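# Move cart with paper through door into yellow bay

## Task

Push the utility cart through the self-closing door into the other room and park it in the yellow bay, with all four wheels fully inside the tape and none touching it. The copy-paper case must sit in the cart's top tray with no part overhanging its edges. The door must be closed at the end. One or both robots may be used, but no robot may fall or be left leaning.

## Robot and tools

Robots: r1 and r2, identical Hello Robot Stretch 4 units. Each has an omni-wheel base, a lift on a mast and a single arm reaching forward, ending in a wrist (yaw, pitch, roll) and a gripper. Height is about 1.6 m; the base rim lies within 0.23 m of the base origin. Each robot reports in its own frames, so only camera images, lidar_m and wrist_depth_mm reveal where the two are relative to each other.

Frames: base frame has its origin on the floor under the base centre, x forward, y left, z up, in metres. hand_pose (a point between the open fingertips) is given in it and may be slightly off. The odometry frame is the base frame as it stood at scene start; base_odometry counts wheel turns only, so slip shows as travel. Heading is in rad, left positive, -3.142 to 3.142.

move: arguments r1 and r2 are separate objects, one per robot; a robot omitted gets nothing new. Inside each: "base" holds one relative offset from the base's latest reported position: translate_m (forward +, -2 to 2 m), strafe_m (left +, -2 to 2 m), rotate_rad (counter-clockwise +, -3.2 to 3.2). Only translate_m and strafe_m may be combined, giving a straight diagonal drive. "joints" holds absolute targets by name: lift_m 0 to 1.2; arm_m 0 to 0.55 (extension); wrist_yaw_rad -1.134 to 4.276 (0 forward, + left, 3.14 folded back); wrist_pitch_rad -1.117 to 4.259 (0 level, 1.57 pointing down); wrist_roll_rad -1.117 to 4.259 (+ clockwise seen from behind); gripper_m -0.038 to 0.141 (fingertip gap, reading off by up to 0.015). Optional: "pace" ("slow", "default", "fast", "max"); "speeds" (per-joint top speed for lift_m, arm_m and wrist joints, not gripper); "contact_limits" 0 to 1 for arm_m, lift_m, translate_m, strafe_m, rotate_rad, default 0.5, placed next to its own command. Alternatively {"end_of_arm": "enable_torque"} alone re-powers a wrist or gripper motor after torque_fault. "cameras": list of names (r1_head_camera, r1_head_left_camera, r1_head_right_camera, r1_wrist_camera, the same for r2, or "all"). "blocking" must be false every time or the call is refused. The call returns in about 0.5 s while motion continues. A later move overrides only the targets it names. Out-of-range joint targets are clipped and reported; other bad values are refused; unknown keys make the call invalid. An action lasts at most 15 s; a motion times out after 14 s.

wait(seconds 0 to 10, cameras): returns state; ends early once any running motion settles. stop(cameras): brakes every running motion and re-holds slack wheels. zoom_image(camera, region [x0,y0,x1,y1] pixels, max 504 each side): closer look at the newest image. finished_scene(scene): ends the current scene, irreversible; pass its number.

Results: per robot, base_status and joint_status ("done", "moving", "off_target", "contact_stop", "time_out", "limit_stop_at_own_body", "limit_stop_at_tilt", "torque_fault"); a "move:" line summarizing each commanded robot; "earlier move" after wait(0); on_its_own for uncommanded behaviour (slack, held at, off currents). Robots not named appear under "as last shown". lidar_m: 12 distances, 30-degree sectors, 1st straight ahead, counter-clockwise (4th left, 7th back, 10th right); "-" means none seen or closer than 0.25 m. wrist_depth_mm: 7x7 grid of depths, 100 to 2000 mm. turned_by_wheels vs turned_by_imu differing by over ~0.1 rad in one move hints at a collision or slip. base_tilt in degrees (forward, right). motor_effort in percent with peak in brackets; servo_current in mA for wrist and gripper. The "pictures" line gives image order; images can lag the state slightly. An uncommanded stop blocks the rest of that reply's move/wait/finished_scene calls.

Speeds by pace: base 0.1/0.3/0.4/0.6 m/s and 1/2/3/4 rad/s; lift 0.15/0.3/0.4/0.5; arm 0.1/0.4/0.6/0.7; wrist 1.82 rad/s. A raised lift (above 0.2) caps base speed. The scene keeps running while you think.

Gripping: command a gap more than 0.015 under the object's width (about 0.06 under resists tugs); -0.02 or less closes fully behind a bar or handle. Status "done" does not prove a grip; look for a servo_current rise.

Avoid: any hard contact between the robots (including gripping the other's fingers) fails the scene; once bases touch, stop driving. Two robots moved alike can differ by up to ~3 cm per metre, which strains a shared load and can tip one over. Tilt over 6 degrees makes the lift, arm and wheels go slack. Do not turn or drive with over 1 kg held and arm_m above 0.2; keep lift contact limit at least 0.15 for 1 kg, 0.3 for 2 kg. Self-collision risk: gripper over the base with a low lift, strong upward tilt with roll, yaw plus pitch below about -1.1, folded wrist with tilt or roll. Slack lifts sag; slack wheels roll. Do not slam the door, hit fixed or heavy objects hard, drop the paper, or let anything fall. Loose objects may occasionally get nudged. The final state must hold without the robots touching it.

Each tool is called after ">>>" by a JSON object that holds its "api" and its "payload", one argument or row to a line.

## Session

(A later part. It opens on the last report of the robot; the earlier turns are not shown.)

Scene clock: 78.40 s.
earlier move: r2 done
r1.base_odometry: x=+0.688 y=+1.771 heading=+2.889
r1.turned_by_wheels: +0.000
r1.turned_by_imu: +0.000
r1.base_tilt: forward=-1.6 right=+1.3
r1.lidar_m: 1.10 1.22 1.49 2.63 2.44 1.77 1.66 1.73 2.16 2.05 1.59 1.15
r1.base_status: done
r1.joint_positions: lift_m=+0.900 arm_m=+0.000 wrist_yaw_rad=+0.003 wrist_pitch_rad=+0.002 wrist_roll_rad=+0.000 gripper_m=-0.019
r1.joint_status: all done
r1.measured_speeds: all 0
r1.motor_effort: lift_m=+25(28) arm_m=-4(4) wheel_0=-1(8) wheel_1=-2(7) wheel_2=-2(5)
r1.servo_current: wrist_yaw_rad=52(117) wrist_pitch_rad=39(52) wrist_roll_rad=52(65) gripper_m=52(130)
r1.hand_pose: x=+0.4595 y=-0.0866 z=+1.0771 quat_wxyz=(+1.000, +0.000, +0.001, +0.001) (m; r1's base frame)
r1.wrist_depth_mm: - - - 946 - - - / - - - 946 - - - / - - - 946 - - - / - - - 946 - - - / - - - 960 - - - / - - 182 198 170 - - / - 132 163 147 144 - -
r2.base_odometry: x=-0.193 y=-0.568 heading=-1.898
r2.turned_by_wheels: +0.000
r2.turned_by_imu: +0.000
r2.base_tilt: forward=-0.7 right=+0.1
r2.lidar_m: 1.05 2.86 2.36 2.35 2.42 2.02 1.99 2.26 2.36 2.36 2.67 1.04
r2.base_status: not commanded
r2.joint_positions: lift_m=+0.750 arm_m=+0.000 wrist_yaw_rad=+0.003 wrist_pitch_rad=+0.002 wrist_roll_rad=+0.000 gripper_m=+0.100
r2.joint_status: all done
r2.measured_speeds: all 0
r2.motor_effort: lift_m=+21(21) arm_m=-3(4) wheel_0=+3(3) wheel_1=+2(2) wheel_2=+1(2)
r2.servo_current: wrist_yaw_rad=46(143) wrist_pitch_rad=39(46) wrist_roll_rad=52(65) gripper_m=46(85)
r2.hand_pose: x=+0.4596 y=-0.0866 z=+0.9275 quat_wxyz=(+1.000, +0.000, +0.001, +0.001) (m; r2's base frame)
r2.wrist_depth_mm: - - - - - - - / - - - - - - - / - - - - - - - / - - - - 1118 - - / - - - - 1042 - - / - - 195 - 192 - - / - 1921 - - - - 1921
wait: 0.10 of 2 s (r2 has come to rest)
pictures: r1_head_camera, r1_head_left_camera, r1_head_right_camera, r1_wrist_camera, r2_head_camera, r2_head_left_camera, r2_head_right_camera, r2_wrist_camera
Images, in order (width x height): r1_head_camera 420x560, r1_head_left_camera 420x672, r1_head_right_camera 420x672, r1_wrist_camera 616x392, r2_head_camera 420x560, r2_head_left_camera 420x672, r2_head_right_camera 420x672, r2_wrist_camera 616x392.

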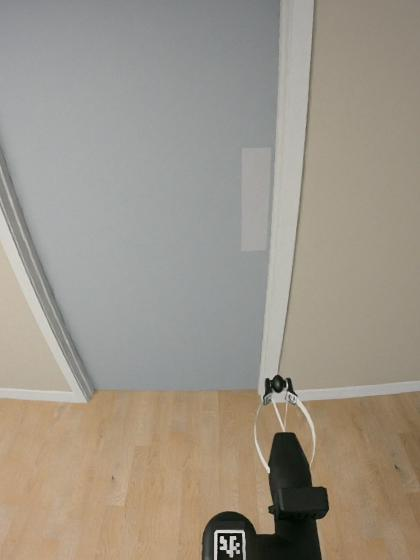

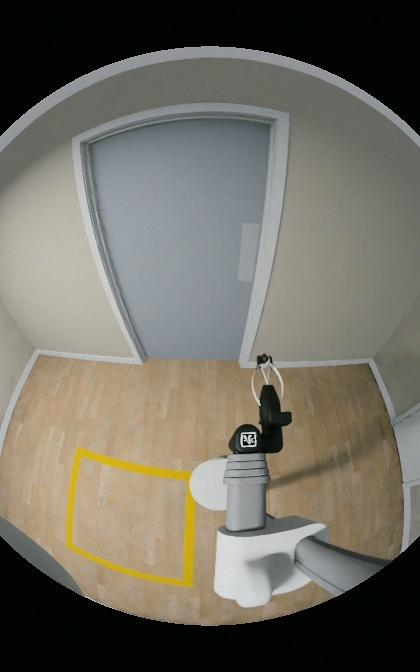

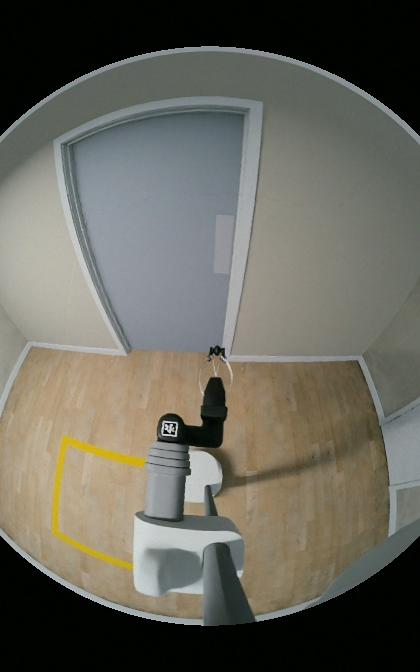

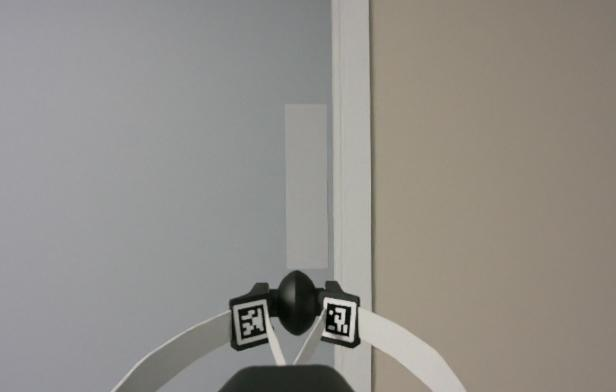

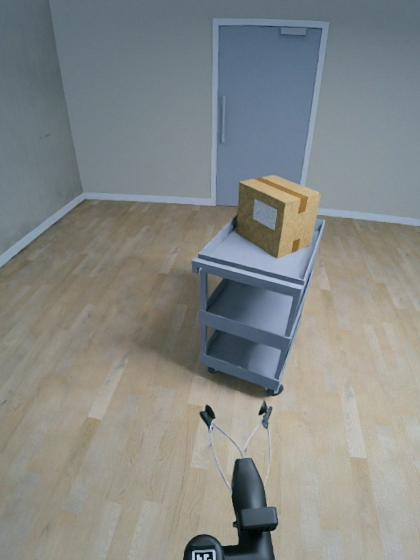

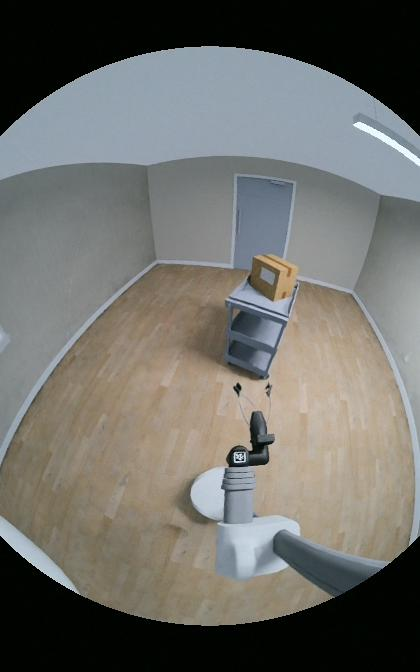

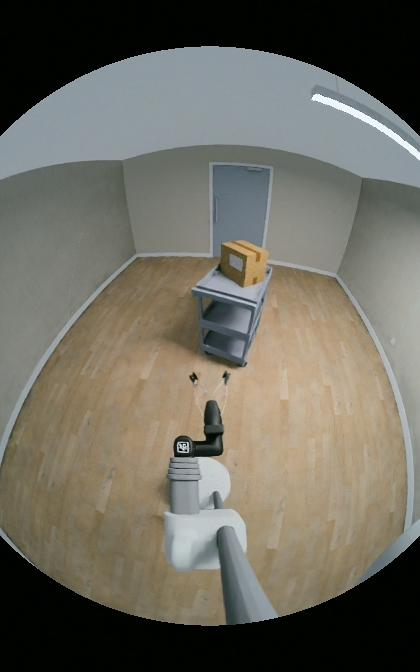

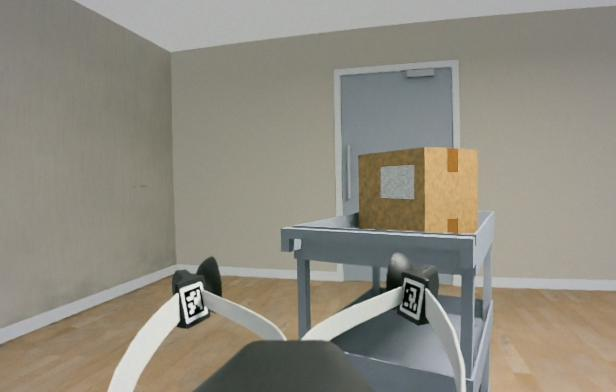

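>>> {"api": "move", "payload": {
  "blocking": false,
  "r1": {"base":{"strafe_m":0.18,"translate_m":0.4}},
  "r2": {"base":{"rotate_rad":-0.38},"joints":{"lift_m":0.70,"wrist_roll_rad":1.57}}
}}

>>> {"api": "wait", "payload": {
  "seconds": 3
}}

>>> {"api": "wait", "payload": {
  "seconds": 2,
  "cameras": ["r2_head_camera"]
}}

>>> {"api": "move", "payload": {
  "blocking": false,
  "r2": {"base":{"translate_m":0.40,"strafe_m":0.38}}
}}

>>> {"api": "wait", "payload": {
  "seconds": 5,
  "cameras": ["r1_head_camera","r1_wrist_camera","r2_head_camera","r2_wrist_camera","r2_head_right_camera"]
}}

Scene clock: 110.83 s.
move: r1 moving; r2 moving
r1.base_odometry: x=+0.655 y=+1.765 heading=+2.889
r1.turned_by_wheels: +0.000
r1.turned_by_imu: +0.000
r1.base_tilt: forward=-1.6 right=+1.3
r1.lidar_m: 1.07 1.19 1.49 2.62 2.49 1.78 1.72 1.77 2.16 2.03 1.55 1.11
r1.base_status: translate_m moving; strafe_m moving
r1.joint_positions: lift_m=+0.900 arm_m=+0.000 wrist_yaw_rad=+0.003 wrist_pitch_rad=+0.002 wrist_roll_rad=+0.000 gripper_m=-0.019
r1.joint_status: not commanded
r1.measured_speeds: translate_m=+0.121 strafe_m=+0.055 rotate_rad=-0.001 lift_m=+0.000 arm_m=+0.000 wrist_yaw_rad=+0.000 wrist_pitch_rad=+0.000 wrist_roll_rad=+0.000
r1.motor_effort: lift_m=+25(25) arm_m=-3(4) wheel_0=+3(6) wheel_1=+6(10) wheel_2=-8(10)
r1.servo_current: wrist_yaw_rad=20(65) wrist_pitch_rad=39(46) wrist_roll_rad=59(59) gripper_m=52(65)
r1.hand_pose: x=+0.4595 y=-0.0866 z=+1.0771 quat_wxyz=(+1.000, +0.000, +0.001, +0.001) (m; r1's base frame)
r1.wrist_depth_mm: - - - - - - - / - - - - - - - / - - - 904 - - - / - - - 931 - - - / - - - 946 - - - / - - 183 198 170 - - / - 132 163 147 144 - -
r2.base_odometry: x=-0.193 y=-0.568 heading=-2.142
r2.turned_by_wheels: -0.244
r2.turned_by_imu: -0.237
r2.base_tilt: forward=-0.7 right=+0.1
r2.lidar_m: 1.05 3.54 2.53 2.35 2.47 2.11 1.98 2.06 2.50 2.35 2.44 3.25
r2.base_status: rotate_rad moving
r2.joint_positions: lift_m=+0.715 arm_m=+0.000 wrist_yaw_rad=+0.003 wrist_pitch_rad=+0.002 wrist_roll_rad=+0.589 gripper_m=+0.100
r2.joint_status: lift_m moving; wrist_roll_rad moving
r2.measured_speeds: translate_m=+0.000 strafe_m=+0.003 rotate_rad=-0.777 lift_m=-0.099 arm_m=+0.000 wrist_yaw_rad=+0.000 wrist_pitch_rad=+0.000 wrist_roll_rad=+1.820
r2.motor_effort: lift_m=+13(21) arm_m=-4(4) wheel_0=+6(9) wheel_1=+4(9) wheel_2=+7(12)
r2.servo_current: wrist_yaw_rad=39(52) wrist_pitch_rad=39(46) wrist_roll_rad=85(104) gripper_m=52(59)
r2.hand_pose: x=+0.4596 y=-0.0866 z=+0.8928 quat_wxyz=(+0.957, +0.290, +0.001, +0.001) (m; r2's base frame)
r2.wrist_depth_mm: - - - - - - - / - - - - - - - / - - - - - - - / - - - 1138 - - - / - - - 931 1397 - 1756 / - - 195 1537 186 1618 1366 / - - - - - 1255 1182
pictures: none

Scene clock: 111.83 s.
earlier move: r1 moving; r2 done
r1.base_odometry: x=+0.406 y=+1.722 heading=+2.889
r1.turned_by_wheels: +0.000
r1.turned_by_imu: +0.001
r1.base_tilt: forward=-1.6 right=+1.2
r1.lidar_m: 0.88 0.94 1.17 2.54 2.64 2.05 1.95 2.03 2.29 2.16 1.21 0.89
r1.base_status: translate_m moving; strafe_m moving
r1.joint_positions: lift_m=+0.900 arm_m=+0.000 wrist_yaw_rad=+0.003 wrist_pitch_rad=+0.002 wrist_roll_rad=+0.000 gripper_m=-0.019
r1.joint_status: not commanded
r1.measured_speeds: translate_m=+0.270 strafe_m=+0.121 rotate_rad=-0.002 lift_m=+0.000 arm_m=+0.000 wrist_yaw_rad=+0.000 wrist_pitch_rad=+0.000 wrist_roll_rad=+0.000
r1.motor_effort: lift_m=+25(25) arm_m=-4(4) wheel_0=+4(7) wheel_1=+5(10) wheel_2=-3(10)
r1.servo_current: wrist_yaw_rad=52(65) wrist_pitch_rad=46(52) wrist_roll_rad=39(59) gripper_m=52(65)
r1.hand_pose: x=+0.4595 y=-0.0867 z=+1.0771 quat_wxyz=(+1.000, +0.000, +0.001, +0.001) (m; r1's base frame)
r1.wrist_depth_mm: - - - - 699 - - / - - - - 707 - - / - - - 699 707 - - / - - - - 699 - - / - - - - 715 - - / - - 183 198 683 - - / - 133 163 147 144 - -
r2.base_odometry: x=-0.193 y=-0.568 heading=-2.277
r2.turned_by_wheels: -0.135
r2.turned_by_imu: -0.132
r2.base_tilt: forward=-0.7 right=+0.1
r2.lidar_m: 1.01 1.14 2.66 2.36 2.38 2.23 1.98 2.02 2.46 2.36 2.36 2.91
r2.base_status: done
r2.joint_positions: lift_m=+0.700 arm_m=+0.000 wrist_yaw_rad=+0.003 wrist_pitch_rad=+0.002 wrist_roll_rad=+1.568 gripper_m=+0.100
r2.joint_status: all done
r2.measured_speeds: all 0
r2.motor_effort: lift_m=+14(21) arm_m=-4(4) wheel_0=+4(9) wheel_1=+2(9) wheel_2=+5(12)
r2.servo_current: wrist_yaw_rad=39(59) wrist_pitch_rad=46(46) wrist_roll_rad=46(104) gripper_m=46(59)
r2.hand_pose: x=+0.4595 y=-0.0867 z=+0.8781 quat_wxyz=(+0.708, +0.706, +0.001, +0.000) (m; r2's base frame)
r2.wrist_depth_mm: - - - - - 1708 1229 / - - - - - 1708 1205 / - - - - - 1756 1205 / - - - - - 1661 1229 / - - - 1138 - 891 - / - - 193 878 193 - - / - - - - - 1661 -
wait: 1.00 of 3 s (r2 has come to rest)
pictures: none

Scene clock: 113.17 s.
earlier move: r1 done
r1.base_odometry: x=+0.256 y=+1.696 heading=+2.890
r1.turned_by_wheels: +0.000
r1.turned_by_imu: +0.000
r1.base_tilt: forward=-1.6 right=+1.3
r1.lidar_m: 0.77 0.80 0.98 2.46 2.57 2.19 2.08 2.18 2.32 2.24 1.00 0.79
r1.base_status: done
r1.joint_positions: lift_m=+0.900 arm_m=+0.000 wrist_yaw_rad=+0.003 wrist_pitch_rad=+0.002 wrist_roll_rad=+0.000 gripper_m=-0.019
r1.joint_status: not commanded
r1.measured_speeds: all 0
r1.motor_effort: lift_m=+24(25) arm_m=-4(4) wheel_0=+3(7) wheel_1=+0(10) wheel_2=+1(10)
r1.servo_current: wrist_yaw_rad=59(65) wrist_pitch_rad=46(52) wrist_roll_rad=52(72) gripper_m=52(65)
r1.hand_pose: x=+0.4595 y=-0.0867 z=+1.0771 quat_wxyz=(+1.000, +0.000, +0.001, +0.001) (m; r1's base frame)
r1.wrist_depth_mm: 554 554 554 554 559 554 - / 549 554 554 554 554 549 484 / 549 554 554 554 559 554 488 / 549 554 559 559 554 559 492 / 554 554 559 564 554 559 488 / 569 559 564 198 554 559 492 / 554 559 180 184 162 521 -
r2.base_odometry: x=-0.193 y=-0.568 heading=-2.277
r2.turned_by_wheels: +0.000
r2.turned_by_imu: +0.000
r2.base_tilt: forward=-0.7 right=+0.0
r2.lidar_m: 1.03 1.09 2.66 2.35 2.38 2.24 2.00 2.01 2.48 2.34 2.35 2.89
r2.base_status: done
r2.joint_positions: lift_m=+0.700 arm_m=+0.000 wrist_yaw_rad=+0.003 wrist_pitch_rad=+0.002 wrist_roll_rad=+1.568 gripper_m=+0.100
r2.joint_status: all done
r2.measured_speeds: all 0
r2.motor_effort: lift_m=+14(21) arm_m=-4(4) wheel_0=+4(9) wheel_1=+3(9) wheel_2=+5(12)
r2.servo_current: wrist_yaw_rad=52(59) wrist_pitch_rad=39(46) wrist_roll_rad=46(104) gripper_m=52(59)
r2.hand_pose: x=+0.4595 y=-0.0867 z=+0.8781 quat_wxyz=(+0.708, +0.706, +0.001, +0.000) (m; r2's base frame)
r2.wrist_depth_mm: - - - - - 1708 1205 / - - - - - 1708 1182 / - - - - - 1756 1229 / - - - - - 1661 1205 / - - - 1138 - 866 - / - - 193 878 194 - - / - - - - - 1661 -
wait: 1.33 of 2 s (r1 has come to rest)
pictures: r2_head_camera
Images, in order (width x height): r2_head_camera 420x560.

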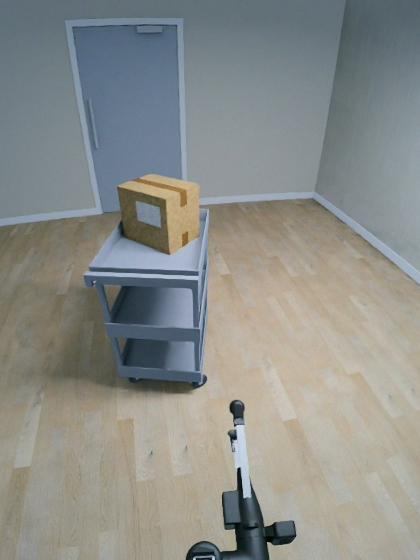

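Scene clock: 113.67 s.
move: r2 moving
r1: as last shown
r1.lidar_m: 0.75 0.79 0.94 2.47 2.58 2.19 2.08 2.16 2.34 2.24 1.01 0.78
r1.motor_effort: lift_m=+25(25) arm_m=-4(4) wheel_0=+3(3) wheel_1=+0(0) wheel_2=+1(1)
r1.servo_current: wrist_yaw_rad=46(59) wrist_pitch_rad=46(52) wrist_roll_rad=39(78) gripper_m=59(59)
r1.wrist_depth_mm: 549 544 554 549 554 549 - / 549 559 554 559 554 554 484 / 559 554 559 559 554 554 484 / 554 554 549 564 554 559 492 / 554 559 559 554 559 554 492 / 554 559 554 199 559 559 492 / 559 559 179 183 162 525 -
r2.base_odometry: x=-0.191 y=-0.601 heading=-2.277
r2.turned_by_wheels: +0.000
r2.turned_by_imu: +0.000
r2.base_tilt: forward=-0.7 right=+0.1
r2.lidar_m: 1.00 1.04 2.63 2.33 2.37 2.23 2.02 2.03 2.52 2.36 2.37 2.95
r2.base_status: translate_m moving; strafe_m moving
r2.joint_positions: lift_m=+0.700 arm_m=+0.000 wrist_yaw_rad=+0.003 wrist_pitch_rad=+0.002 wrist_roll_rad=+1.568 gripper_m=+0.100
r2.joint_status: not commanded
r2.measured_speeds: translate_m=+0.091 strafe_m=+0.087 rotate_rad=+0.003 lift_m=+0.000 arm_m=+0.000 wrist_yaw_rad=+0.000 wrist_pitch_rad=+0.000 wrist_roll_rad=+0.000
r2.motor_effort: lift_m=+14(14) arm_m=-4(4) wheel_0=-8(8) wheel_1=+10(11) wheel_2=-10(11)
r2.servo_current: wrist_yaw_rad=52(52) wrist_pitch_rad=46(46) wrist_roll_rad=46(59) gripper_m=52(59)
r2.hand_pose: x=+0.4595 y=-0.0867 z=+0.8781 quat_wxyz=(+0.708, +0.706, +0.001, +0.000) (m; r2's base frame)
r2.wrist_depth_mm: - - - - - 1756 1182 / - - - - - 1756 1205 / - - - - - 1756 1229 / - - - - - 1618 1205 / - - - 1078 - 842 - / - - 193 866 193 - - / - - - - - - -
pictures: none

Scene clock: 116.47 s.
earlier move: r2 done
r1.base_odometry: x=+0.256 y=+1.696 heading=+2.890
r1.turned_by_wheels: +0.000
r1.turned_by_imu: +0.000
r1.base_tilt: forward=-1.6 right=+1.3
r1.lidar_m: 0.76 0.80 0.96 2.47 2.56 2.17 2.07 2.18 2.35 2.23 1.03 0.79
r1.base_status: not commanded
r1.joint_positions: lift_m=+0.900 arm_m=+0.000 wrist_yaw_rad=+0.003 wrist_pitch_rad=+0.002 wrist_roll_rad=+0.000 gripper_m=-0.019
r1.joint_status: not commanded
r1.measured_speeds: all 0
r1.motor_effort: lift_m=+25(25) arm_m=-3(4) wheel_0=+3(3) wheel_1=+0(0) wheel_2=+1(1)
r1.servo_current: wrist_yaw_rad=39(72) wrist_pitch_rad=46(52) wrist_roll_rad=52(78) gripper_m=46(59)
r1.hand_pose: x=+0.4595 y=-0.0867 z=+1.0771 quat_wxyz=(+1.000, +0.000, +0.001, +0.001) (m; r1's base frame)
r1.wrist_depth_mm: 549 554 554 554 559 554 - / 549 554 554 554 559 549 484 / 554 554 554 559 554 559 488 / 549 554 559 559 554 554 492 / 554 559 559 559 559 559 496 / 554 564 564 199 559 559 488 / 559 559 180 183 162 521 -
r2.base_odometry: x=-0.163 y=-1.119 heading=-2.277
r2.turned_by_wheels: +0.000
r2.turned_by_imu: +0.002
r2.base_tilt: forward=-0.7 right=+0.1
r2.lidar_m: 0.65 3.38 2.34 2.09 2.06 2.59 2.44 2.47 2.95 2.64 2.68 0.69
r2.base_status: done
r2.joint_positions: lift_m=+0.700 arm_m=+0.000 wrist_yaw_rad=+0.003 wrist_pitch_rad=+0.002 wrist_roll_rad=+1.568 gripper_m=+0.100
r2.joint_status: not commanded
r2.measured_speeds: all 0
r2.motor_effort: lift_m=+14(15) arm_m=-4(4) wheel_0=-2(8) wheel_1=+2(12) wheel_2=-5(12)
r2.servo_current: wrist_yaw_rad=65(65) wrist_pitch_rad=46(52) wrist_roll_rad=52(65) gripper_m=46(59)
r2.hand_pose: x=+0.4595 y=-0.0867 z=+0.8780 quat_wxyz=(+0.708, +0.706, +0.001, +0.000) (m; r2's base frame)
r2.wrist_depth_mm: - - - 469 - 1863 466 / - - - 750 1060 - 473 / - - 732 699 1078 - 484 / - - 842 788 1098 - 500 / - - - 878 508 - 504 / - - 193 512 193 525 517 / - - - - - 1921 1205
wait: 2.80 of 5 s (r2 has come to rest)
pictures: r1_head_camera, r1_wrist_camera, r2_head_camera, r2_head_right_camera, r2_wrist_camera
Images, in order (width x height): r1_head_camera 420x560, r1_wrist_camera 616x392, r2_head_camera 420x560, r2_head_right_camera 420x672, r2_wrist_camera 616x392.

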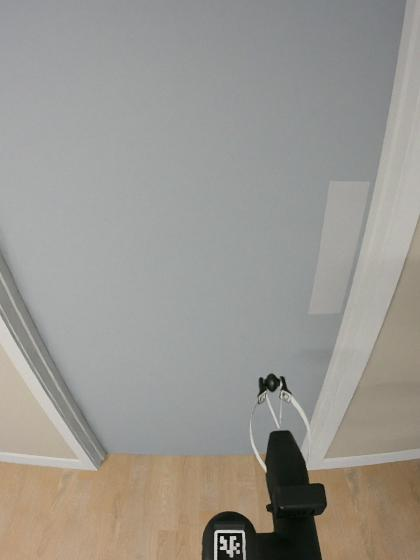

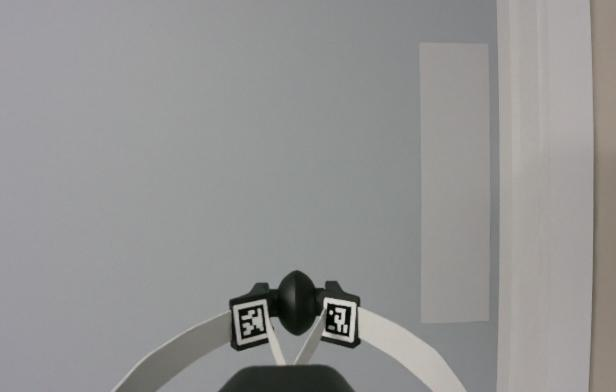

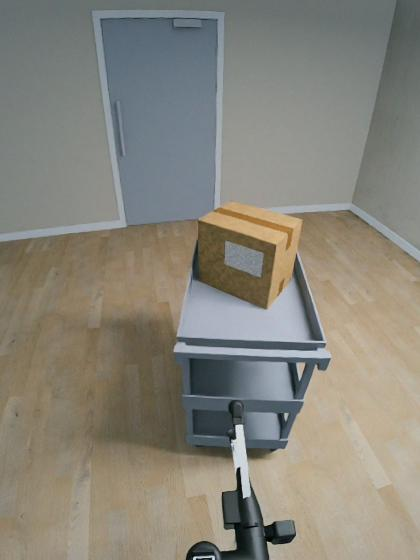

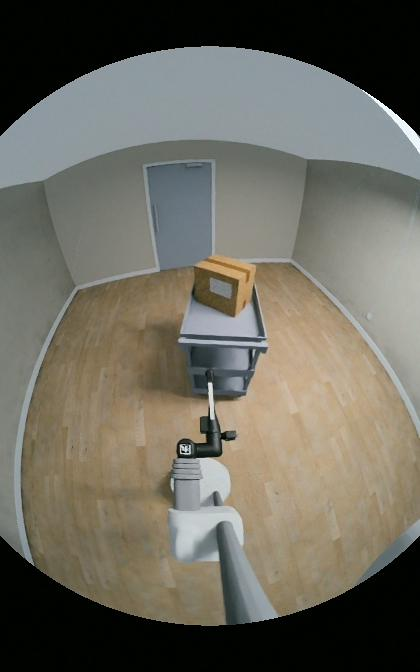

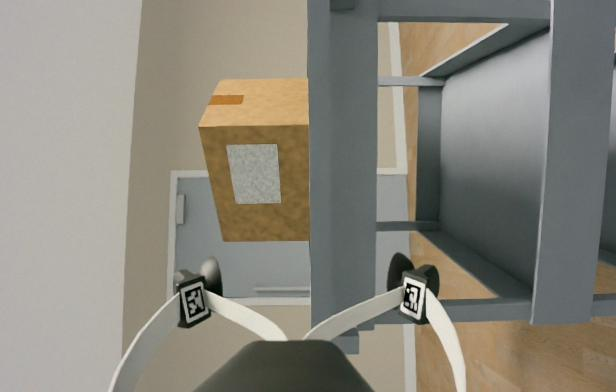

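>>> {"api": "move", "payload": {
  "blocking": false,
  "r2": {"base":{"strafe_m":-0.03},"joints":{"lift_m":0.66,"arm_m":0.17}}
}}

>>> {"api": "wait", "payload": {
  "seconds": 3
}}

>>> {"api": "wait", "payload": {
  "seconds": 1,
  "cameras": ["r2_head_camera","r2_wrist_camera"]
}}

Scene clock: 127.60 s.
move: r2 moving
r1: as last shown
r1.lidar_m: 0.76 0.80 0.97 2.47 2.56 2.19 2.09 2.17 2.33 2.24 1.01 0.78
r1.motor_effort: lift_m=+25(25) arm_m=-3(4) wheel_0=+2(3) wheel_1=+0(0) wheel_2=+1(1)
r1.servo_current: wrist_yaw_rad=46(72) wrist_pitch_rad=46(46) wrist_roll_rad=72(72) gripper_m=59(59)
r1.wrist_depth_mm: 549 549 554 554 554 554 - / 554 549 554 549 554 554 484 / 559 554 554 554 554 559 488 / 549 554 554 554 564 554 492 / 554 559 559 554 554 559 484 / 554 559 554 199 559 559 488 / 554 559 180 183 162 525 -
r2.base_odometry: x=-0.184 y=-1.102 heading=-2.277
r2.turned_by_wheels: +0.000
r2.turned_by_imu: +0.000
r2.base_tilt: forward=-0.7 right=+0.1
r2.lidar_m: 0.66 3.36 2.34 2.10 2.09 2.62 2.46 2.47 2.91 2.63 2.65 0.67
r2.base_status: strafe_m moving
r2.joint_positions: lift_m=+0.668 arm_m=+0.051 wrist_yaw_rad=+0.002 wrist_pitch_rad=+0.002 wrist_roll_rad=+1.568 gripper_m=+0.100
r2.joint_status: lift_m moving; arm_m moving
r2.measured_speeds: translate_m=+0.000 strafe_m=-0.041 rotate_rad=+0.001 lift_m=-0.073 arm_m=+0.195 wrist_yaw_rad=+0.000 wrist_pitch_rad=+0.000 wrist_roll_rad=+0.001
r2.motor_effort: lift_m=+14(15) arm_m=+8(11) wheel_0=+1(10) wheel_1=-4(10) wheel_2=+1(5)
r2.servo_current: wrist_yaw_rad=46(52) wrist_pitch_rad=39(46) wrist_roll_rad=46(65) gripper_m=52(59)
r2.hand_pose: x=+0.5100 y=-0.0867 z=+0.8458 quat_wxyz=(+0.708, +0.706, +0.001, +0.000) (m; r2's base frame)
r2.wrist_depth_mm: - - - 421 424 439 427 / - - - 430 - 831 433 / - - 683 439 - - 439 / - - 741 445 - - 449 / - - 820 455 1060 - 459 / - - 193 459 187 - 469 / - - - - 480 1576 1060
pictures: none

Scene clock: 128.70 s.
earlier move: r2 done
r1.base_odometry: x=+0.256 y=+1.696 heading=+2.890
r1.turned_by_wheels: +0.000
r1.turned_by_imu: +0.000
r1.base_tilt: forward=-1.6 right=+1.2
r1.lidar_m: 0.76 0.81 0.97 2.47 2.55 2.15 2.09 2.18 2.32 2.24 1.01 0.77
r1.base_status: not commanded
r1.joint_positions: lift_m=+0.900 arm_m=+0.000 wrist_yaw_rad=+0.003 wrist_pitch_rad=+0.002 wrist_roll_rad=+0.000 gripper_m=-0.019
r1.joint_status: not commanded
r1.measured_speeds: all 0
r1.motor_effort: lift_m=+25(25) arm_m=-4(4) wheel_0=+2(3) wheel_1=+0(0) wheel_2=+1(1)
r1.servo_current: wrist_yaw_rad=46(72) wrist_pitch_rad=39(52) wrist_roll_rad=46(72) gripper_m=46(65)
r1.hand_pose: x=+0.4595 y=-0.0867 z=+1.0771 quat_wxyz=(+1.000, +0.000, +0.001, +0.001) (m; r1's base frame)
r1.wrist_depth_mm: 559 549 549 554 554 554 - / 544 554 554 554 549 549 484 / 554 554 554 554 559 549 488 / 554 559 559 559 559 559 492 / 554 554 564 559 559 559 488 / 559 554 554 199 564 554 488 / 554 559 179 184 162 517 -
r2.base_odometry: x=-0.186 y=-1.100 heading=-2.277
r2.turned_by_wheels: +0.000
r2.turned_by_imu: +0.000
r2.base_tilt: forward=-0.6 right=+0.1
r2.lidar_m: 0.67 3.37 2.35 2.12 2.12 2.63 2.40 2.47 2.94 2.63 2.65 0.70
r2.base_status: done
r2.joint_positions: lift_m=+0.660 arm_m=+0.170 wrist_yaw_rad=+0.002 wrist_pitch_rad=+0.002 wrist_roll_rad=+1.568 gripper_m=+0.100
r2.joint_status: all done
r2.measured_speeds: all 0
r2.motor_effort: lift_m=+14(18) arm_m=+7(11) wheel_0=+3(10) wheel_1=+1(10) wheel_2=+0(5)
r2.servo_current: wrist_yaw_rad=59(65) wrist_pitch_rad=39(46) wrist_roll_rad=52(65) gripper_m=52(59)
r2.hand_pose: x=+0.6293 y=-0.0867 z=+0.8381 quat_wxyz=(+0.708, +0.706, +0.001, +0.000) (m; r2's base frame)
r2.wrist_depth_mm: - - - 300 - 1618 - / - - 647 307 - - - / - - 549 312 - - - / - - 609 319 - - - / - - 661 325 327 - - / - - 193 334 192 549 - / - - - - - 1808 455
wait: 1.10 of 3 s (r2 has come to rest)
pictures: none

Scene clock: 129.70 s.
r1.base_odometry: x=+0.256 y=+1.696 heading=+2.890
r1.turned_by_wheels: +0.000
r1.turned_by_imu: +0.000
r1.base_tilt: forward=-1.6 right=+1.3
r1.lidar_m: 0.76 0.77 0.96 2.47 2.58 2.19 2.08 2.19 2.34 2.23 1.03 0.79
r1.base_status: not commanded
r1.joint_positions: lift_m=+0.900 arm_m=+0.000 wrist_yaw_rad=+0.003 wrist_pitch_rad=+0.002 wrist_roll_rad=+0.000 gripper_m=-0.019
r1.joint_status: not commanded
r1.measured_speeds: all 0
r1.motor_effort: lift_m=+25(25) arm_m=-4(4) wheel_0=+3(3) wheel_1=+0(0) wheel_2=+1(1)
r1.servo_current: wrist_yaw_rad=39(72) wrist_pitch_rad=46(52) wrist_roll_rad=52(72) gripper_m=52(65)
r1.hand_pose: x=+0.4595 y=-0.0867 z=+1.0771 quat_wxyz=(+1.000, +0.000, +0.001, +0.001) (m; r1's base frame)
r1.wrist_depth_mm: 549 549 549 554 554 559 - / 549 554 554 549 559 554 492 / 554 564 554 559 554 559 484 / 554 549 559 559 559 554 488 / 554 554 559 564 559 559 492 / 564 559 559 198 554 559 488 / 554 559 180 183 162 521 -
r2.base_odometry: x=-0.186 y=-1.100 heading=-2.277
r2.turned_by_wheels: +0.000
r2.turned_by_imu: +0.000
r2.base_tilt: forward=-0.7 right=+0.1
r2.lidar_m: 0.65 3.37 2.37 2.12 2.10 2.63 2.43 2.47 2.88 2.63 2.65 0.68
r2.base_status: done
r2.joint_positions: lift_m=+0.660 arm_m=+0.170 wrist_yaw_rad=+0.002 wrist_pitch_rad=+0.002 wrist_roll_rad=+1.568 gripper_m=+0.100
r2.joint_status: all done
r2.measured_speeds: all 0
r2.motor_effort: lift_m=+14(18) arm_m=+7(11) wheel_0=+2(10) wheel_1=+0(10) wheel_2=+0(5)
r2.servo_current: wrist_yaw_rad=52(65) wrist_pitch_rad=46(46) wrist_roll_rad=46(65) gripper_m=52(59)
r2.hand_pose: x=+0.6293 y=-0.0867 z=+0.8381 quat_wxyz=(+0.708, +0.706, +0.001, +0.000) (m; r2's base frame)
r2.wrist_depth_mm: - - - 300 - 1618 - / - - 654 307 - - - / - - 544 312 - - - / - - 603 320 - - - / - - 661 327 325 - - / - - 193 332 192 544 - / - - - - - 1808 459
wait: 1.00 s; at rest by 0.27 s
pictures: r2_head_camera, r2_wrist_camera
Images, in order (width x height): r2_head_camera 420x560, r2_wrist_camera 616x392.

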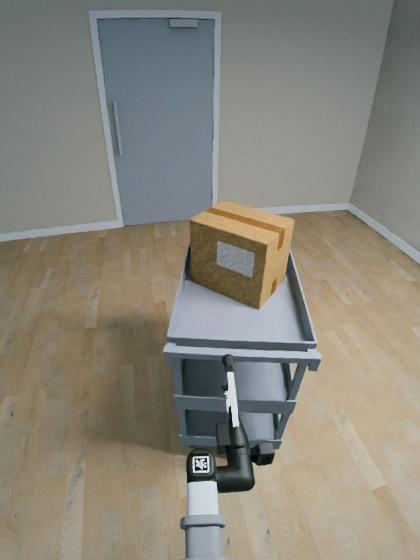

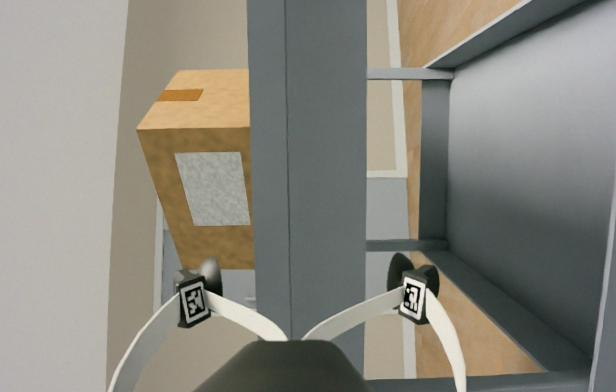

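>>> {"api": "move", "payload": {
  "blocking": false,
  "r2": {"joints":{"gripper_m":0.13,"arm_m":0.305},"speeds":{"arm_m":0.15},"contact_limits":{"arm_m":0.1}}
}}

>>> {"api": "wait", "payload": {
  "seconds": 2,
  "cameras": ["r2_head_camera","r2_wrist_camera"]
}}

>>> {"api": "zoom_image", "payload": {
  "camera": "r2_head_camera",
  "region": [130, 260, 350, 480]
}}

Scene clock: 137.73 s.
move: r2 moving
r1: as last shown
r1.lidar_m: 0.76 0.79 0.98 2.48 2.56 2.19 2.09 2.20 2.34 2.23 1.01 0.78
r1.servo_current: wrist_yaw_rad=26(65) wrist_pitch_rad=46(46) wrist_roll_rad=52(65) gripper_m=46(59)
r1.wrist_depth_mm: 549 549 559 554 549 549 - / 554 549 554 559 554 549 488 / 549 559 554 549 559 554 484 / 559 559 554 554 564 559 488 / 554 559 559 554 559 559 488 / 554 554 559 198 559 564 492 / 559 564 180 183 161 517 -
r2.base_odometry: x=-0.186 y=-1.100 heading=-2.277
r2.turned_by_wheels: +0.000
r2.turned_by_imu: +0.000
r2.base_tilt: forward=-0.7 right=+0.1
r2.lidar_m: 0.67 3.37 2.33 2.11 2.11 2.61 2.44 2.47 2.92 2.63 2.65 0.68
r2.base_status: not commanded
r2.joint_positions: lift_m=+0.660 arm_m=+0.217 wrist_yaw_rad=+0.002 wrist_pitch_rad=+0.002 wrist_roll_rad=+1.568 gripper_m=+0.115
r2.joint_status: arm_m moving; gripper_m moving
r2.measured_speeds: translate_m=+0.000 strafe_m=+0.000 rotate_rad=+0.000 lift_m=+0.000 arm_m=+0.150 wrist_yaw_rad=+0.000 wrist_pitch_rad=+0.000 wrist_roll_rad=+0.000
r2.motor_effort: lift_m=+14(14) arm_m=+8(10) wheel_0=+2(3) wheel_1=+1(1) wheel_2=+0(1)
r2.servo_current: wrist_yaw_rad=39(52) wrist_pitch_rad=39(46) wrist_roll_rad=39(59) gripper_m=78(104)
r2.contact_limits: arm_m 0.1
r2.hand_pose: x=+0.6767 y=-0.0867 z=+0.8381 quat_wxyz=(+0.708, +0.706, +0.001, +0.000) (m; r2's base frame)
r2.wrist_depth_mm: - - - 260 - 1576 - / - - 559 265 854 842 - / - 521 496 271 854 842 - / - - 549 274 891 866 - / - - 603 282 283 - - / - - 202 285 190 517 - / - - - - - 1661 452
pictures: none

Scene clock: 138.80 s.
earlier move: r2 done
r1.base_odometry: x=+0.256 y=+1.696 heading=+2.890
r1.turned_by_wheels: +0.000
r1.turned_by_imu: +0.000
r1.base_tilt: forward=-1.6 right=+1.3
r1.lidar_m: 0.76 0.81 0.96 2.45 2.56 2.18 2.08 2.21 2.35 2.23 1.02 0.78
r1.base_status: not commanded
r1.joint_positions: lift_m=+0.900 arm_m=+0.000 wrist_yaw_rad=+0.003 wrist_pitch_rad=+0.002 wrist_roll_rad=+0.000 gripper_m=-0.019
r1.joint_status: not commanded
r1.measured_speeds: all 0
r1.motor_effort: lift_m=+25(25) arm_m=-4(4) wheel_0=+3(4) wheel_1=+0(0) wheel_2=+1(1)
r1.servo_current: wrist_yaw_rad=52(72) wrist_pitch_rad=46(52) wrist_roll_rad=39(65) gripper_m=59(65)
r1.hand_pose: x=+0.4595 y=-0.0867 z=+1.0771 quat_wxyz=(+1.000, +0.000, +0.001, +0.001) (m; r1's base frame)
r1.wrist_depth_mm: 554 554 549 549 554 554 - / 549 559 549 549 554 554 484 / 559 554 559 554 554 554 484 / 554 554 554 559 559 559 492 / 559 559 559 559 564 554 492 / 554 559 559 198 554 564 492 / 559 559 180 183 162 521 -
r2.base_odometry: x=-0.186 y=-1.100 heading=-2.277
r2.turned_by_wheels: +0.000
r2.turned_by_imu: +0.000
r2.base_tilt: forward=-0.7 right=+0.1
r2.lidar_m: 0.70 3.40 2.33 2.12 2.10 2.62 2.45 2.47 2.89 2.62 2.66 0.71
r2.base_status: not commanded
r2.joint_positions: lift_m=+0.660 arm_m=+0.305 wrist_yaw_rad=-0.002 wrist_pitch_rad=+0.000 wrist_roll_rad=+1.568 gripper_m=+0.130
r2.joint_status: all done
r2.measured_speeds: all 0
r2.motor_effort: lift_m=+14(14) arm_m=+8(16) wheel_0=+2(3) wheel_1=+1(1) wheel_2=+0(1)
r2.servo_current: wrist_yaw_rad=39(59) wrist_pitch_rad=46(46) wrist_roll_rad=39(59) gripper_m=52(104)
r2.contact_limits: arm_m 0.1
r2.hand_pose: x=+0.7639 y=-0.0881 z=+0.8386 quat_wxyz=(+0.708, +0.706, -0.001, -0.001) (m; r2's base frame)
r2.wrist_depth_mm: - - - 205 204 1618 - / - - 477 208 208 750 - / - 452 433 212 212 788 - / - - 488 215 216 809 - / - - 535 220 220 - - / - - 163 223 213 535 - / - - - - - 1921 469
wait: 1.07 of 2 s (r2 has come to rest)
pictures: r2_head_camera, r2_wrist_camera
Images, in order (width x height): r2_head_camera 420x560, r2_wrist_camera 616x392.

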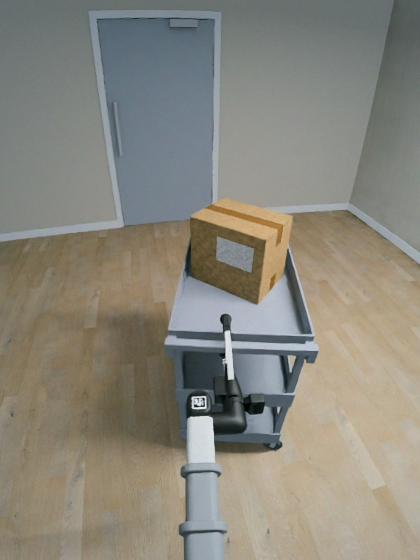

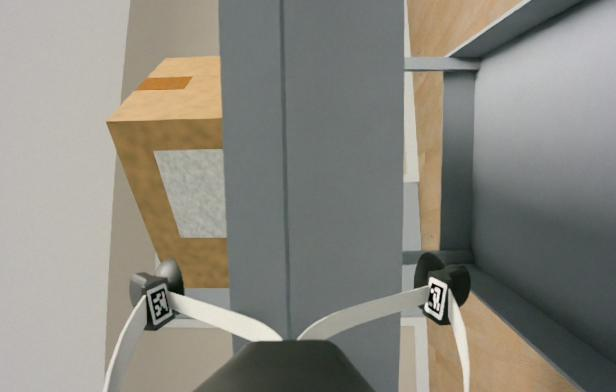

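Scaled by 2.291 from the camera's 420x560 image, which has a finer 1200x1600 frame.

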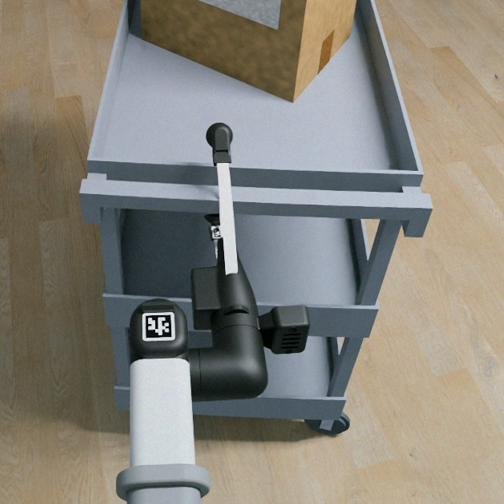

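>>> {"api": "move", "payload": {
  "blocking": false,
  "r2": {"joints":{"gripper_m":0.03}}
}}

>>> {"api": "wait", "payload": {
  "seconds": 2,
  "cameras": ["r2_wrist_camera"]
}}

Scene clock: 154.70 s.
move: r2 moving
r1: as last shown
r1.lidar_m: 0.75 0.79 0.96 2.47 2.55 2.19 2.09 2.18 2.34 2.23 1.02 0.78
r1.motor_effort: lift_m=+25(25) arm_m=-4(4) wheel_0=+3(3) wheel_1=+0(1) wheel_2=+1(1)
r1.servo_current: wrist_yaw_rad=39(59) wrist_pitch_rad=46(46) wrist_roll_rad=39(59) gripper_m=52(59)
r1.wrist_depth_mm: 554 554 549 549 554 544 - / 554 554 554 554 549 554 480 / 554 549 549 554 549 559 488 / 559 559 559 559 559 554 488 / 559 554 554 554 554 554 492 / 559 559 564 199 559 559 484 / 554 559 180 183 162 521 -
r2.base_odometry: x=-0.186 y=-1.100 heading=-2.277
r2.turned_by_wheels: +0.000
r2.turned_by_imu: +0.000
r2.base_tilt: forward=-0.7 right=+0.0
r2.lidar_m: 0.69 3.38 2.34 2.12 2.11 2.62 2.44 2.47 2.91 2.63 2.65 0.70
r2.base_status: not commanded
r2.joint_positions: lift_m=+0.660 arm_m=+0.305 wrist_yaw_rad=-0.002 wrist_pitch_rad=+0.000 wrist_roll_rad=+1.568 gripper_m=+0.117
r2.joint_status: gripper_m moving
r2.measured_speeds: all 0
r2.motor_effort: lift_m=+14(14) arm_m=+7(8) wheel_0=+2(2) wheel_1=+0(1) wheel_2=+0(1)
r2.servo_current: wrist_yaw_rad=33(52) wrist_pitch_rad=39(46) wrist_roll_rad=59(59) gripper_m=104(104)
r2.contact_limits: arm_m 0.1
r2.hand_pose: x=+0.7639 y=-0.0881 z=+0.8386 quat_wxyz=(+0.708, +0.706, -0.001, -0.001) (m; r2's base frame)
r2.wrist_depth_mm: - - - 204 205 1708 - / - - 480 208 208 759 - / - 455 436 211 212 798 - / - - 484 216 216 809 - / - - 224 220 220 - - / - - 169 223 195 539 - / - - - - - 1756 469
pictures: none

Scene clock: 156.10 s.
earlier move: r2 done
r1.base_odometry: x=+0.256 y=+1.696 heading=+2.890
r1.turned_by_wheels: +0.000
r1.turned_by_imu: +0.000
r1.base_tilt: forward=-1.6 right=+1.3
r1.lidar_m: 0.77 0.80 0.99 2.44 2.56 2.17 2.09 2.16 2.34 2.23 1.00 0.78
r1.base_status: not commanded
r1.joint_positions: lift_m=+0.900 arm_m=+0.000 wrist_yaw_rad=+0.003 wrist_pitch_rad=+0.002 wrist_roll_rad=+0.000 gripper_m=-0.019
r1.joint_status: not commanded
r1.measured_speeds: all 0
r1.motor_effort: lift_m=+25(25) arm_m=-4(4) wheel_0=+3(3) wheel_1=+0(1) wheel_2=+1(1)
r1.servo_current: wrist_yaw_rad=65(72) wrist_pitch_rad=46(52) wrist_roll_rad=59(65) gripper_m=59(59)
r1.hand_pose: x=+0.4595 y=-0.0867 z=+1.0771 quat_wxyz=(+1.000, +0.000, +0.001, +0.001) (m; r1's base frame)
r1.wrist_depth_mm: 549 554 549 554 549 559 - / 554 549 554 554 554 549 484 / 554 554 559 549 554 554 488 / 559 549 554 559 559 554 492 / 559 559 559 554 559 559 492 / 559 559 564 198 559 559 492 / 554 559 179 184 162 521 -
r2.base_odometry: x=-0.186 y=-1.100 heading=-2.277
r2.turned_by_wheels: +0.000
r2.turned_by_imu: +0.000
r2.base_tilt: forward=-0.7 right=+0.1
r2.lidar_m: 0.68 3.41 2.36 2.13 2.11 2.65 2.44 2.45 2.91 2.62 2.63 0.70
r2.base_status: not commanded
r2.joint_positions: lift_m=+0.660 arm_m=+0.305 wrist_yaw_rad=-0.002 wrist_pitch_rad=+0.004 wrist_roll_rad=+1.568 gripper_m=+0.031
r2.joint_status: all done
r2.measured_speeds: all 0
r2.motor_effort: lift_m=+15(15) arm_m=+7(8) wheel_0=+2(3) wheel_1=+0(1) wheel_2=+0(1)
r2.servo_current: wrist_yaw_rad=52(65) wrist_pitch_rad=46(52) wrist_roll_rad=39(59) gripper_m=143(306)
r2.contact_limits: arm_m 0.1
r2.hand_pose: x=+0.7639 y=-0.0881 z=+0.8373 quat_wxyz=(+0.708, +0.706, +0.001, -0.002) (m; r2's base frame)
r2.wrist_depth_mm: - - 149 206 - 715 - / - 544 151 210 211 - - / - 439 155 213 809 - - / - 508 158 217 820 - - / - - 160 221 222 - - / - - 164 226 183 162 - / - - - - - 1808 442
wait: 1.40 of 2 s (r2 has come to rest)
pictures: r2_wrist_camera
Images, in order (width x height): r2_wrist_camera 616x392.

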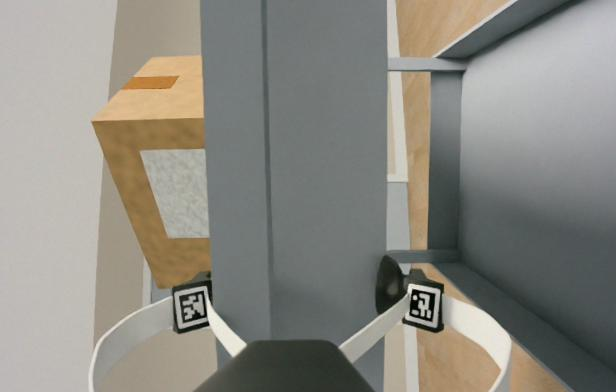

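>>> {"api": "move", "payload": {
  "blocking": false,
  "r1": {"base":{"translate_m":0.7},"pace":"default","contact_limits":{"translate_m":0.7}},
  "r2": {"base":{"rotate_rad":0.187},"pace":"slow"}
}}

>>> {"api": "wait", "payload": {
  "seconds": 4
}}

>>> {"api": "wait", "payload": {
  "seconds": 3,
  "cameras": ["r1_head_camera","r1_wrist_camera","r2_head_camera","r2_wrist_camera","r1_head_left_camera"]
}}

Scene clock: 187.43 s.
move: r1 moving; r2 moving
r1.base_odometry: x=+0.226 y=+1.704 heading=+2.890
r1.turned_by_wheels: +0.000
r1.turned_by_imu: +0.000
r1.base_tilt: forward=-1.6 right=+1.2
r1.lidar_m: 0.73 0.76 0.91 2.47 2.57 2.23 2.10 2.22 2.34 2.24 0.97 0.76
r1.base_status: translate_m moving
r1.joint_positions: lift_m=+0.900 arm_m=+0.000 wrist_yaw_rad=+0.003 wrist_pitch_rad=+0.002 wrist_roll_rad=+0.000 gripper_m=-0.019
r1.joint_status: not commanded
r1.measured_speeds: translate_m=+0.121 strafe_m=+0.000 rotate_rad=-0.002 lift_m=+0.000 arm_m=+0.000 wrist_yaw_rad=+0.000 wrist_pitch_rad=+0.000 wrist_roll_rad=+0.000
r1.motor_effort: lift_m=+25(25) arm_m=-4(4) wheel_0=+7(9) wheel_1=+6(7) wheel_2=-9(10)
r1.servo_current: wrist_yaw_rad=39(65) wrist_pitch_rad=33(52) wrist_roll_rad=39(59) gripper_m=52(59)
r1.contact_limits: translate_m 0.7
r1.hand_pose: x=+0.4595 y=-0.0867 z=+1.0771 quat_wxyz=(+1.000, +0.000, +0.001, +0.001) (m; r1's base frame)
r1.wrist_depth_mm: 517 525 525 525 530 525 455 / 525 521 530 521 535 530 455 / 525 525 530 530 530 530 459 / 525 535 530 535 535 535 459 / 530 525 530 530 530 530 459 / 530 535 530 198 530 535 452 / 530 535 180 183 162 521 452
r2.base_odometry: x=-0.186 y=-1.099 heading=-2.157
r2.turned_by_wheels: +0.120
r2.turned_by_imu: +0.117
r2.base_tilt: forward=-0.7 right=+0.1
r2.lidar_m: 0.71 3.20 2.22 2.09 2.14 2.59 2.44 2.49 2.77 2.60 2.70 0.69
r2.base_status: rotate_rad moving
r2.joint_positions: lift_m=+0.660 arm_m=+0.305 wrist_yaw_rad=-0.009 wrist_pitch_rad=+0.002 wrist_roll_rad=+1.569 gripper_m=+0.031
r2.joint_status: not commanded
r2.measured_speeds: translate_m=+0.003 strafe_m=+0.000 rotate_rad=+0.403 lift_m=+0.000 arm_m=+0.001 wrist_yaw_rad=+0.016 wrist_pitch_rad=-0.045 wrist_roll_rad=+0.005
r2.motor_effort: lift_m=+15(15) arm_m=+8(9) wheel_0=-10(17) wheel_1=-7(11) wheel_2=-14(18)
r2.servo_current: wrist_yaw_rad=59(72) wrist_pitch_rad=39(46) wrist_roll_rad=33(52) gripper_m=124(150)
r2.contact_limits: arm_m 0.1
r2.hand_pose: x=+0.7632 y=-0.0901 z=+0.8378 quat_wxyz=(+0.708, +0.706, -0.002, -0.004) (m; r2's base frame)
r2.wrist_depth_mm: - 496 142 195 195 750 - / - 427 413 204 206 759 - / - 521 459 215 216 798 - / - - 539 224 227 - - / - - 640 234 236 1863 - / - - 183 247 185 1618 473 / - - - - - 1756 1205
pictures: none

Scene clock: 188.13 s.
earlier move: r1 moving; r2 done
r1.base_odometry: x=+0.081 y=+1.741 heading=+2.890
r1.turned_by_wheels: +0.000
r1.turned_by_imu: +0.000
r1.base_tilt: forward=-1.6 right=+1.2
r1.lidar_m: 0.56 0.61 0.81 1.95 2.58 2.38 2.25 2.36 2.36 2.17 0.76 0.61
r1.base_status: translate_m moving
r1.joint_positions: lift_m=+0.900 arm_m=+0.000 wrist_yaw_rad=+0.003 wrist_pitch_rad=+0.002 wrist_roll_rad=+0.000 gripper_m=-0.019
r1.joint_status: not commanded
r1.measured_speeds: translate_m=+0.298 strafe_m=+0.000 rotate_rad=+0.004 lift_m=+0.000 arm_m=+0.000 wrist_yaw_rad=+0.000 wrist_pitch_rad=+0.000 wrist_roll_rad=+0.000
r1.motor_effort: lift_m=+25(25) arm_m=-4(4) wheel_0=+7(9) wheel_1=+6(7) wheel_2=-10(10)
r1.servo_current: wrist_yaw_rad=52(65) wrist_pitch_rad=39(52) wrist_roll_rad=39(65) gripper_m=52(59)
r1.contact_limits: translate_m 0.7
r1.hand_pose: x=+0.4595 y=-0.0867 z=+1.0771 quat_wxyz=(+1.000, +0.000, +0.001, +0.001) (m; r1's base frame)
r1.wrist_depth_mm: 377 382 382 387 389 392 394 / 379 384 384 387 389 392 394 / 379 382 384 387 389 392 394 / 382 384 384 389 392 397 397 / 384 384 387 389 394 397 394 / 382 384 387 199 397 394 397 / 387 387 180 392 170 399 397
r2.base_odometry: x=-0.186 y=-1.100 heading=-2.090
r2.turned_by_wheels: +0.067
r2.turned_by_imu: +0.065
r2.base_tilt: forward=-0.7 right=+0.1
r2.lidar_m: 0.67 2.94 2.20 2.09 2.19 2.54 2.45 2.58 2.70 2.62 2.76 0.66
r2.base_status: done
r2.joint_positions: lift_m=+0.660 arm_m=+0.305 wrist_yaw_rad=+0.002 wrist_pitch_rad=-0.002 wrist_roll_rad=+1.569 gripper_m=+0.031
r2.joint_status: not commanded
r2.measured_speeds: all 0
r2.motor_effort: lift_m=+15(15) arm_m=-5(9) wheel_0=+1(17) wheel_1=-2(11) wheel_2=+0(18)
r2.servo_current: wrist_yaw_rad=39(72) wrist_pitch_rad=39(46) wrist_roll_rad=39(59) gripper_m=65(150)
r2.contact_limits: arm_m 0.1
r2.hand_pose: x=+0.7645 y=-0.0868 z=+0.8392 quat_wxyz=(+0.708, +0.706, +0.000, +0.002) (m; r2's base frame)
r2.wrist_depth_mm: - 389 373 171 175 715 - / - 455 413 183 186 768 - / - - 512 200 201 - - / - - 640 213 216 - - / - - - 228 236 1808 500 / - - 187 182 186 1661 1229 / - - - - 310 319 329
wait: 0.70 of 4 s (r2 has come to rest)
pictures: none

Scene clock: 190.97 s.
earlier move: r1 limit_stop_at_tilt
r1.base_odometry: x=-0.121 y=+1.775 heading=+2.641
r1.turned_by_wheels: -0.249
r1.turned_by_imu: -0.165
r1.base_tilt: forward=-1.6 right=+1.3
r1.lidar_m: 0.41 0.42 0.53 0.78 2.45 2.75 2.48 2.48 2.56 2.28 0.60 0.48
r1.base_status: translate_m limit_stop_at_tilt (by the wheels' count: +0.384 of +0.700)
r1.joint_positions: lift_m=+0.900 arm_m=-0.001 wrist_yaw_rad=+0.000 wrist_pitch_rad=+0.001 wrist_roll_rad=+0.000 gripper_m=-0.020
r1.joint_status: not commanded
r1.measured_speeds: all 0
r1.on_its_own: the wheels are slack since a limit_stop_at_tilt; lift_m is slack since a limit_stop_at_tilt; arm_m is slack since a limit_stop_at_tilt
r1.motor_effort: lift_m=+19(25) arm_m=+0(17) wheel_0=+1(9) wheel_1=+0(11) wheel_2=+0(23)
r1.servo_current: wrist_yaw_rad=33(91) wrist_pitch_rad=39(98) wrist_roll_rad=52(72) gripper_m=46(59)
r1.contact_limits: translate_m 0.7
r1.hand_pose: x=+0.4580 y=-0.0876 z=+1.0775 quat_wxyz=(+1.000, +0.000, +0.000, +0.000) (m; r1's base frame)
r1.wrist_depth_mm: 213 224 235 247 258 271 285 / 214 224 236 246 259 272 287 / 214 224 236 247 259 272 283 / 216 222 236 247 259 273 287 / 214 223 236 248 259 273 289 / 216 225 231 199 262 274 289 / 216 221 234 183 171 277 290
r2.base_odometry: x=-0.186 y=-1.100 heading=-2.090
r2.turned_by_wheels: +0.000
r2.turned_by_imu: +0.000
r2.base_tilt: forward=-0.7 right=+0.0
r2.lidar_m: 0.70 2.96 2.20 2.10 2.20 2.55 2.46 2.58 2.70 2.62 2.77 0.67
r2.base_status: done
r2.joint_positions: lift_m=+0.660 arm_m=+0.305 wrist_yaw_rad=+0.002 wrist_pitch_rad=-0.002 wrist_roll_rad=+1.569 gripper_m=+0.031
r2.joint_status: not commanded
r2.measured_speeds: all 0
r2.motor_effort: lift_m=+15(15) arm_m=-4(9) wheel_0=+1(17) wheel_1=-2(11) wheel_2=+0(18)
r2.servo_current: wrist_yaw_rad=52(72) wrist_pitch_rad=39(46) wrist_roll_rad=46(65) gripper_m=59(150)
r2.contact_limits: arm_m 0.1
r2.hand_pose: x=+0.7645 y=-0.0868 z=+0.8392 quat_wxyz=(+0.708, +0.706, +0.000, +0.002) (m; r2's base frame)
r2.wrist_depth_mm: - 387 377 171 175 707 - / - 459 410 183 185 759 - / - - 512 200 199 - - / - - 640 213 216 - - / - - - 227 236 1808 492 / - - 187 182 187 1661 1205 / - - - - 312 320 329
wait: 2.83 of 3 s (r1 has come to rest)
pictures: r1_head_camera, r1_head_left_camera, r1_wrist_camera, r2_head_camera, r2_wrist_camera
Images, in order (width x height): r1_head_camera 420x560, r1_head_left_camera 420x672, r1_wrist_camera 616x392, r2_head_camera 420x560, r2_wrist_camera 616x392.

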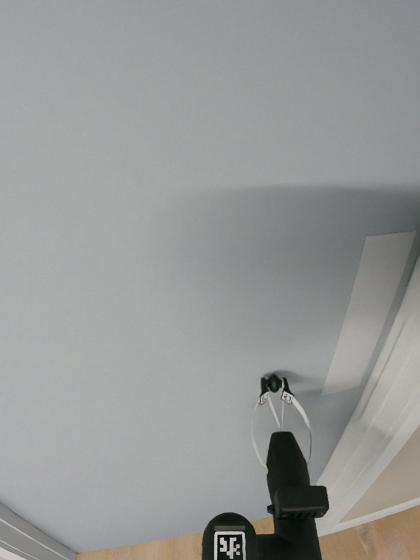

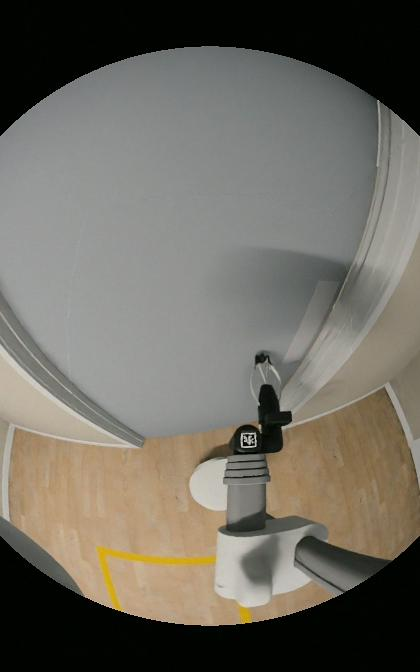

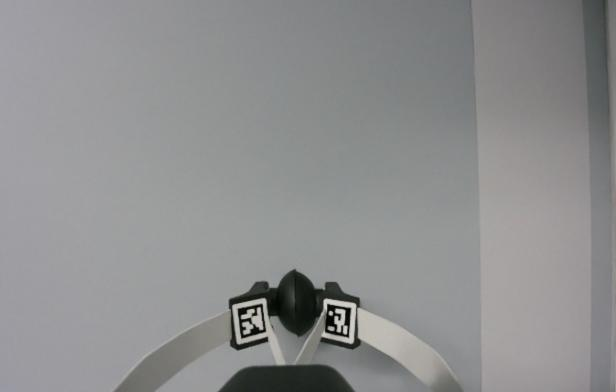

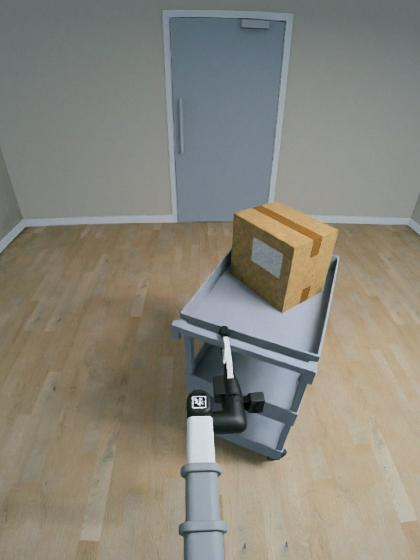

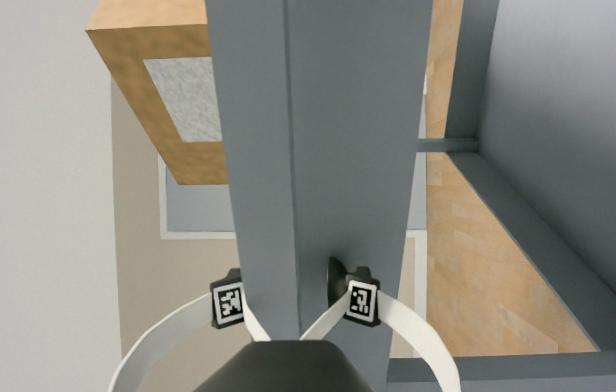

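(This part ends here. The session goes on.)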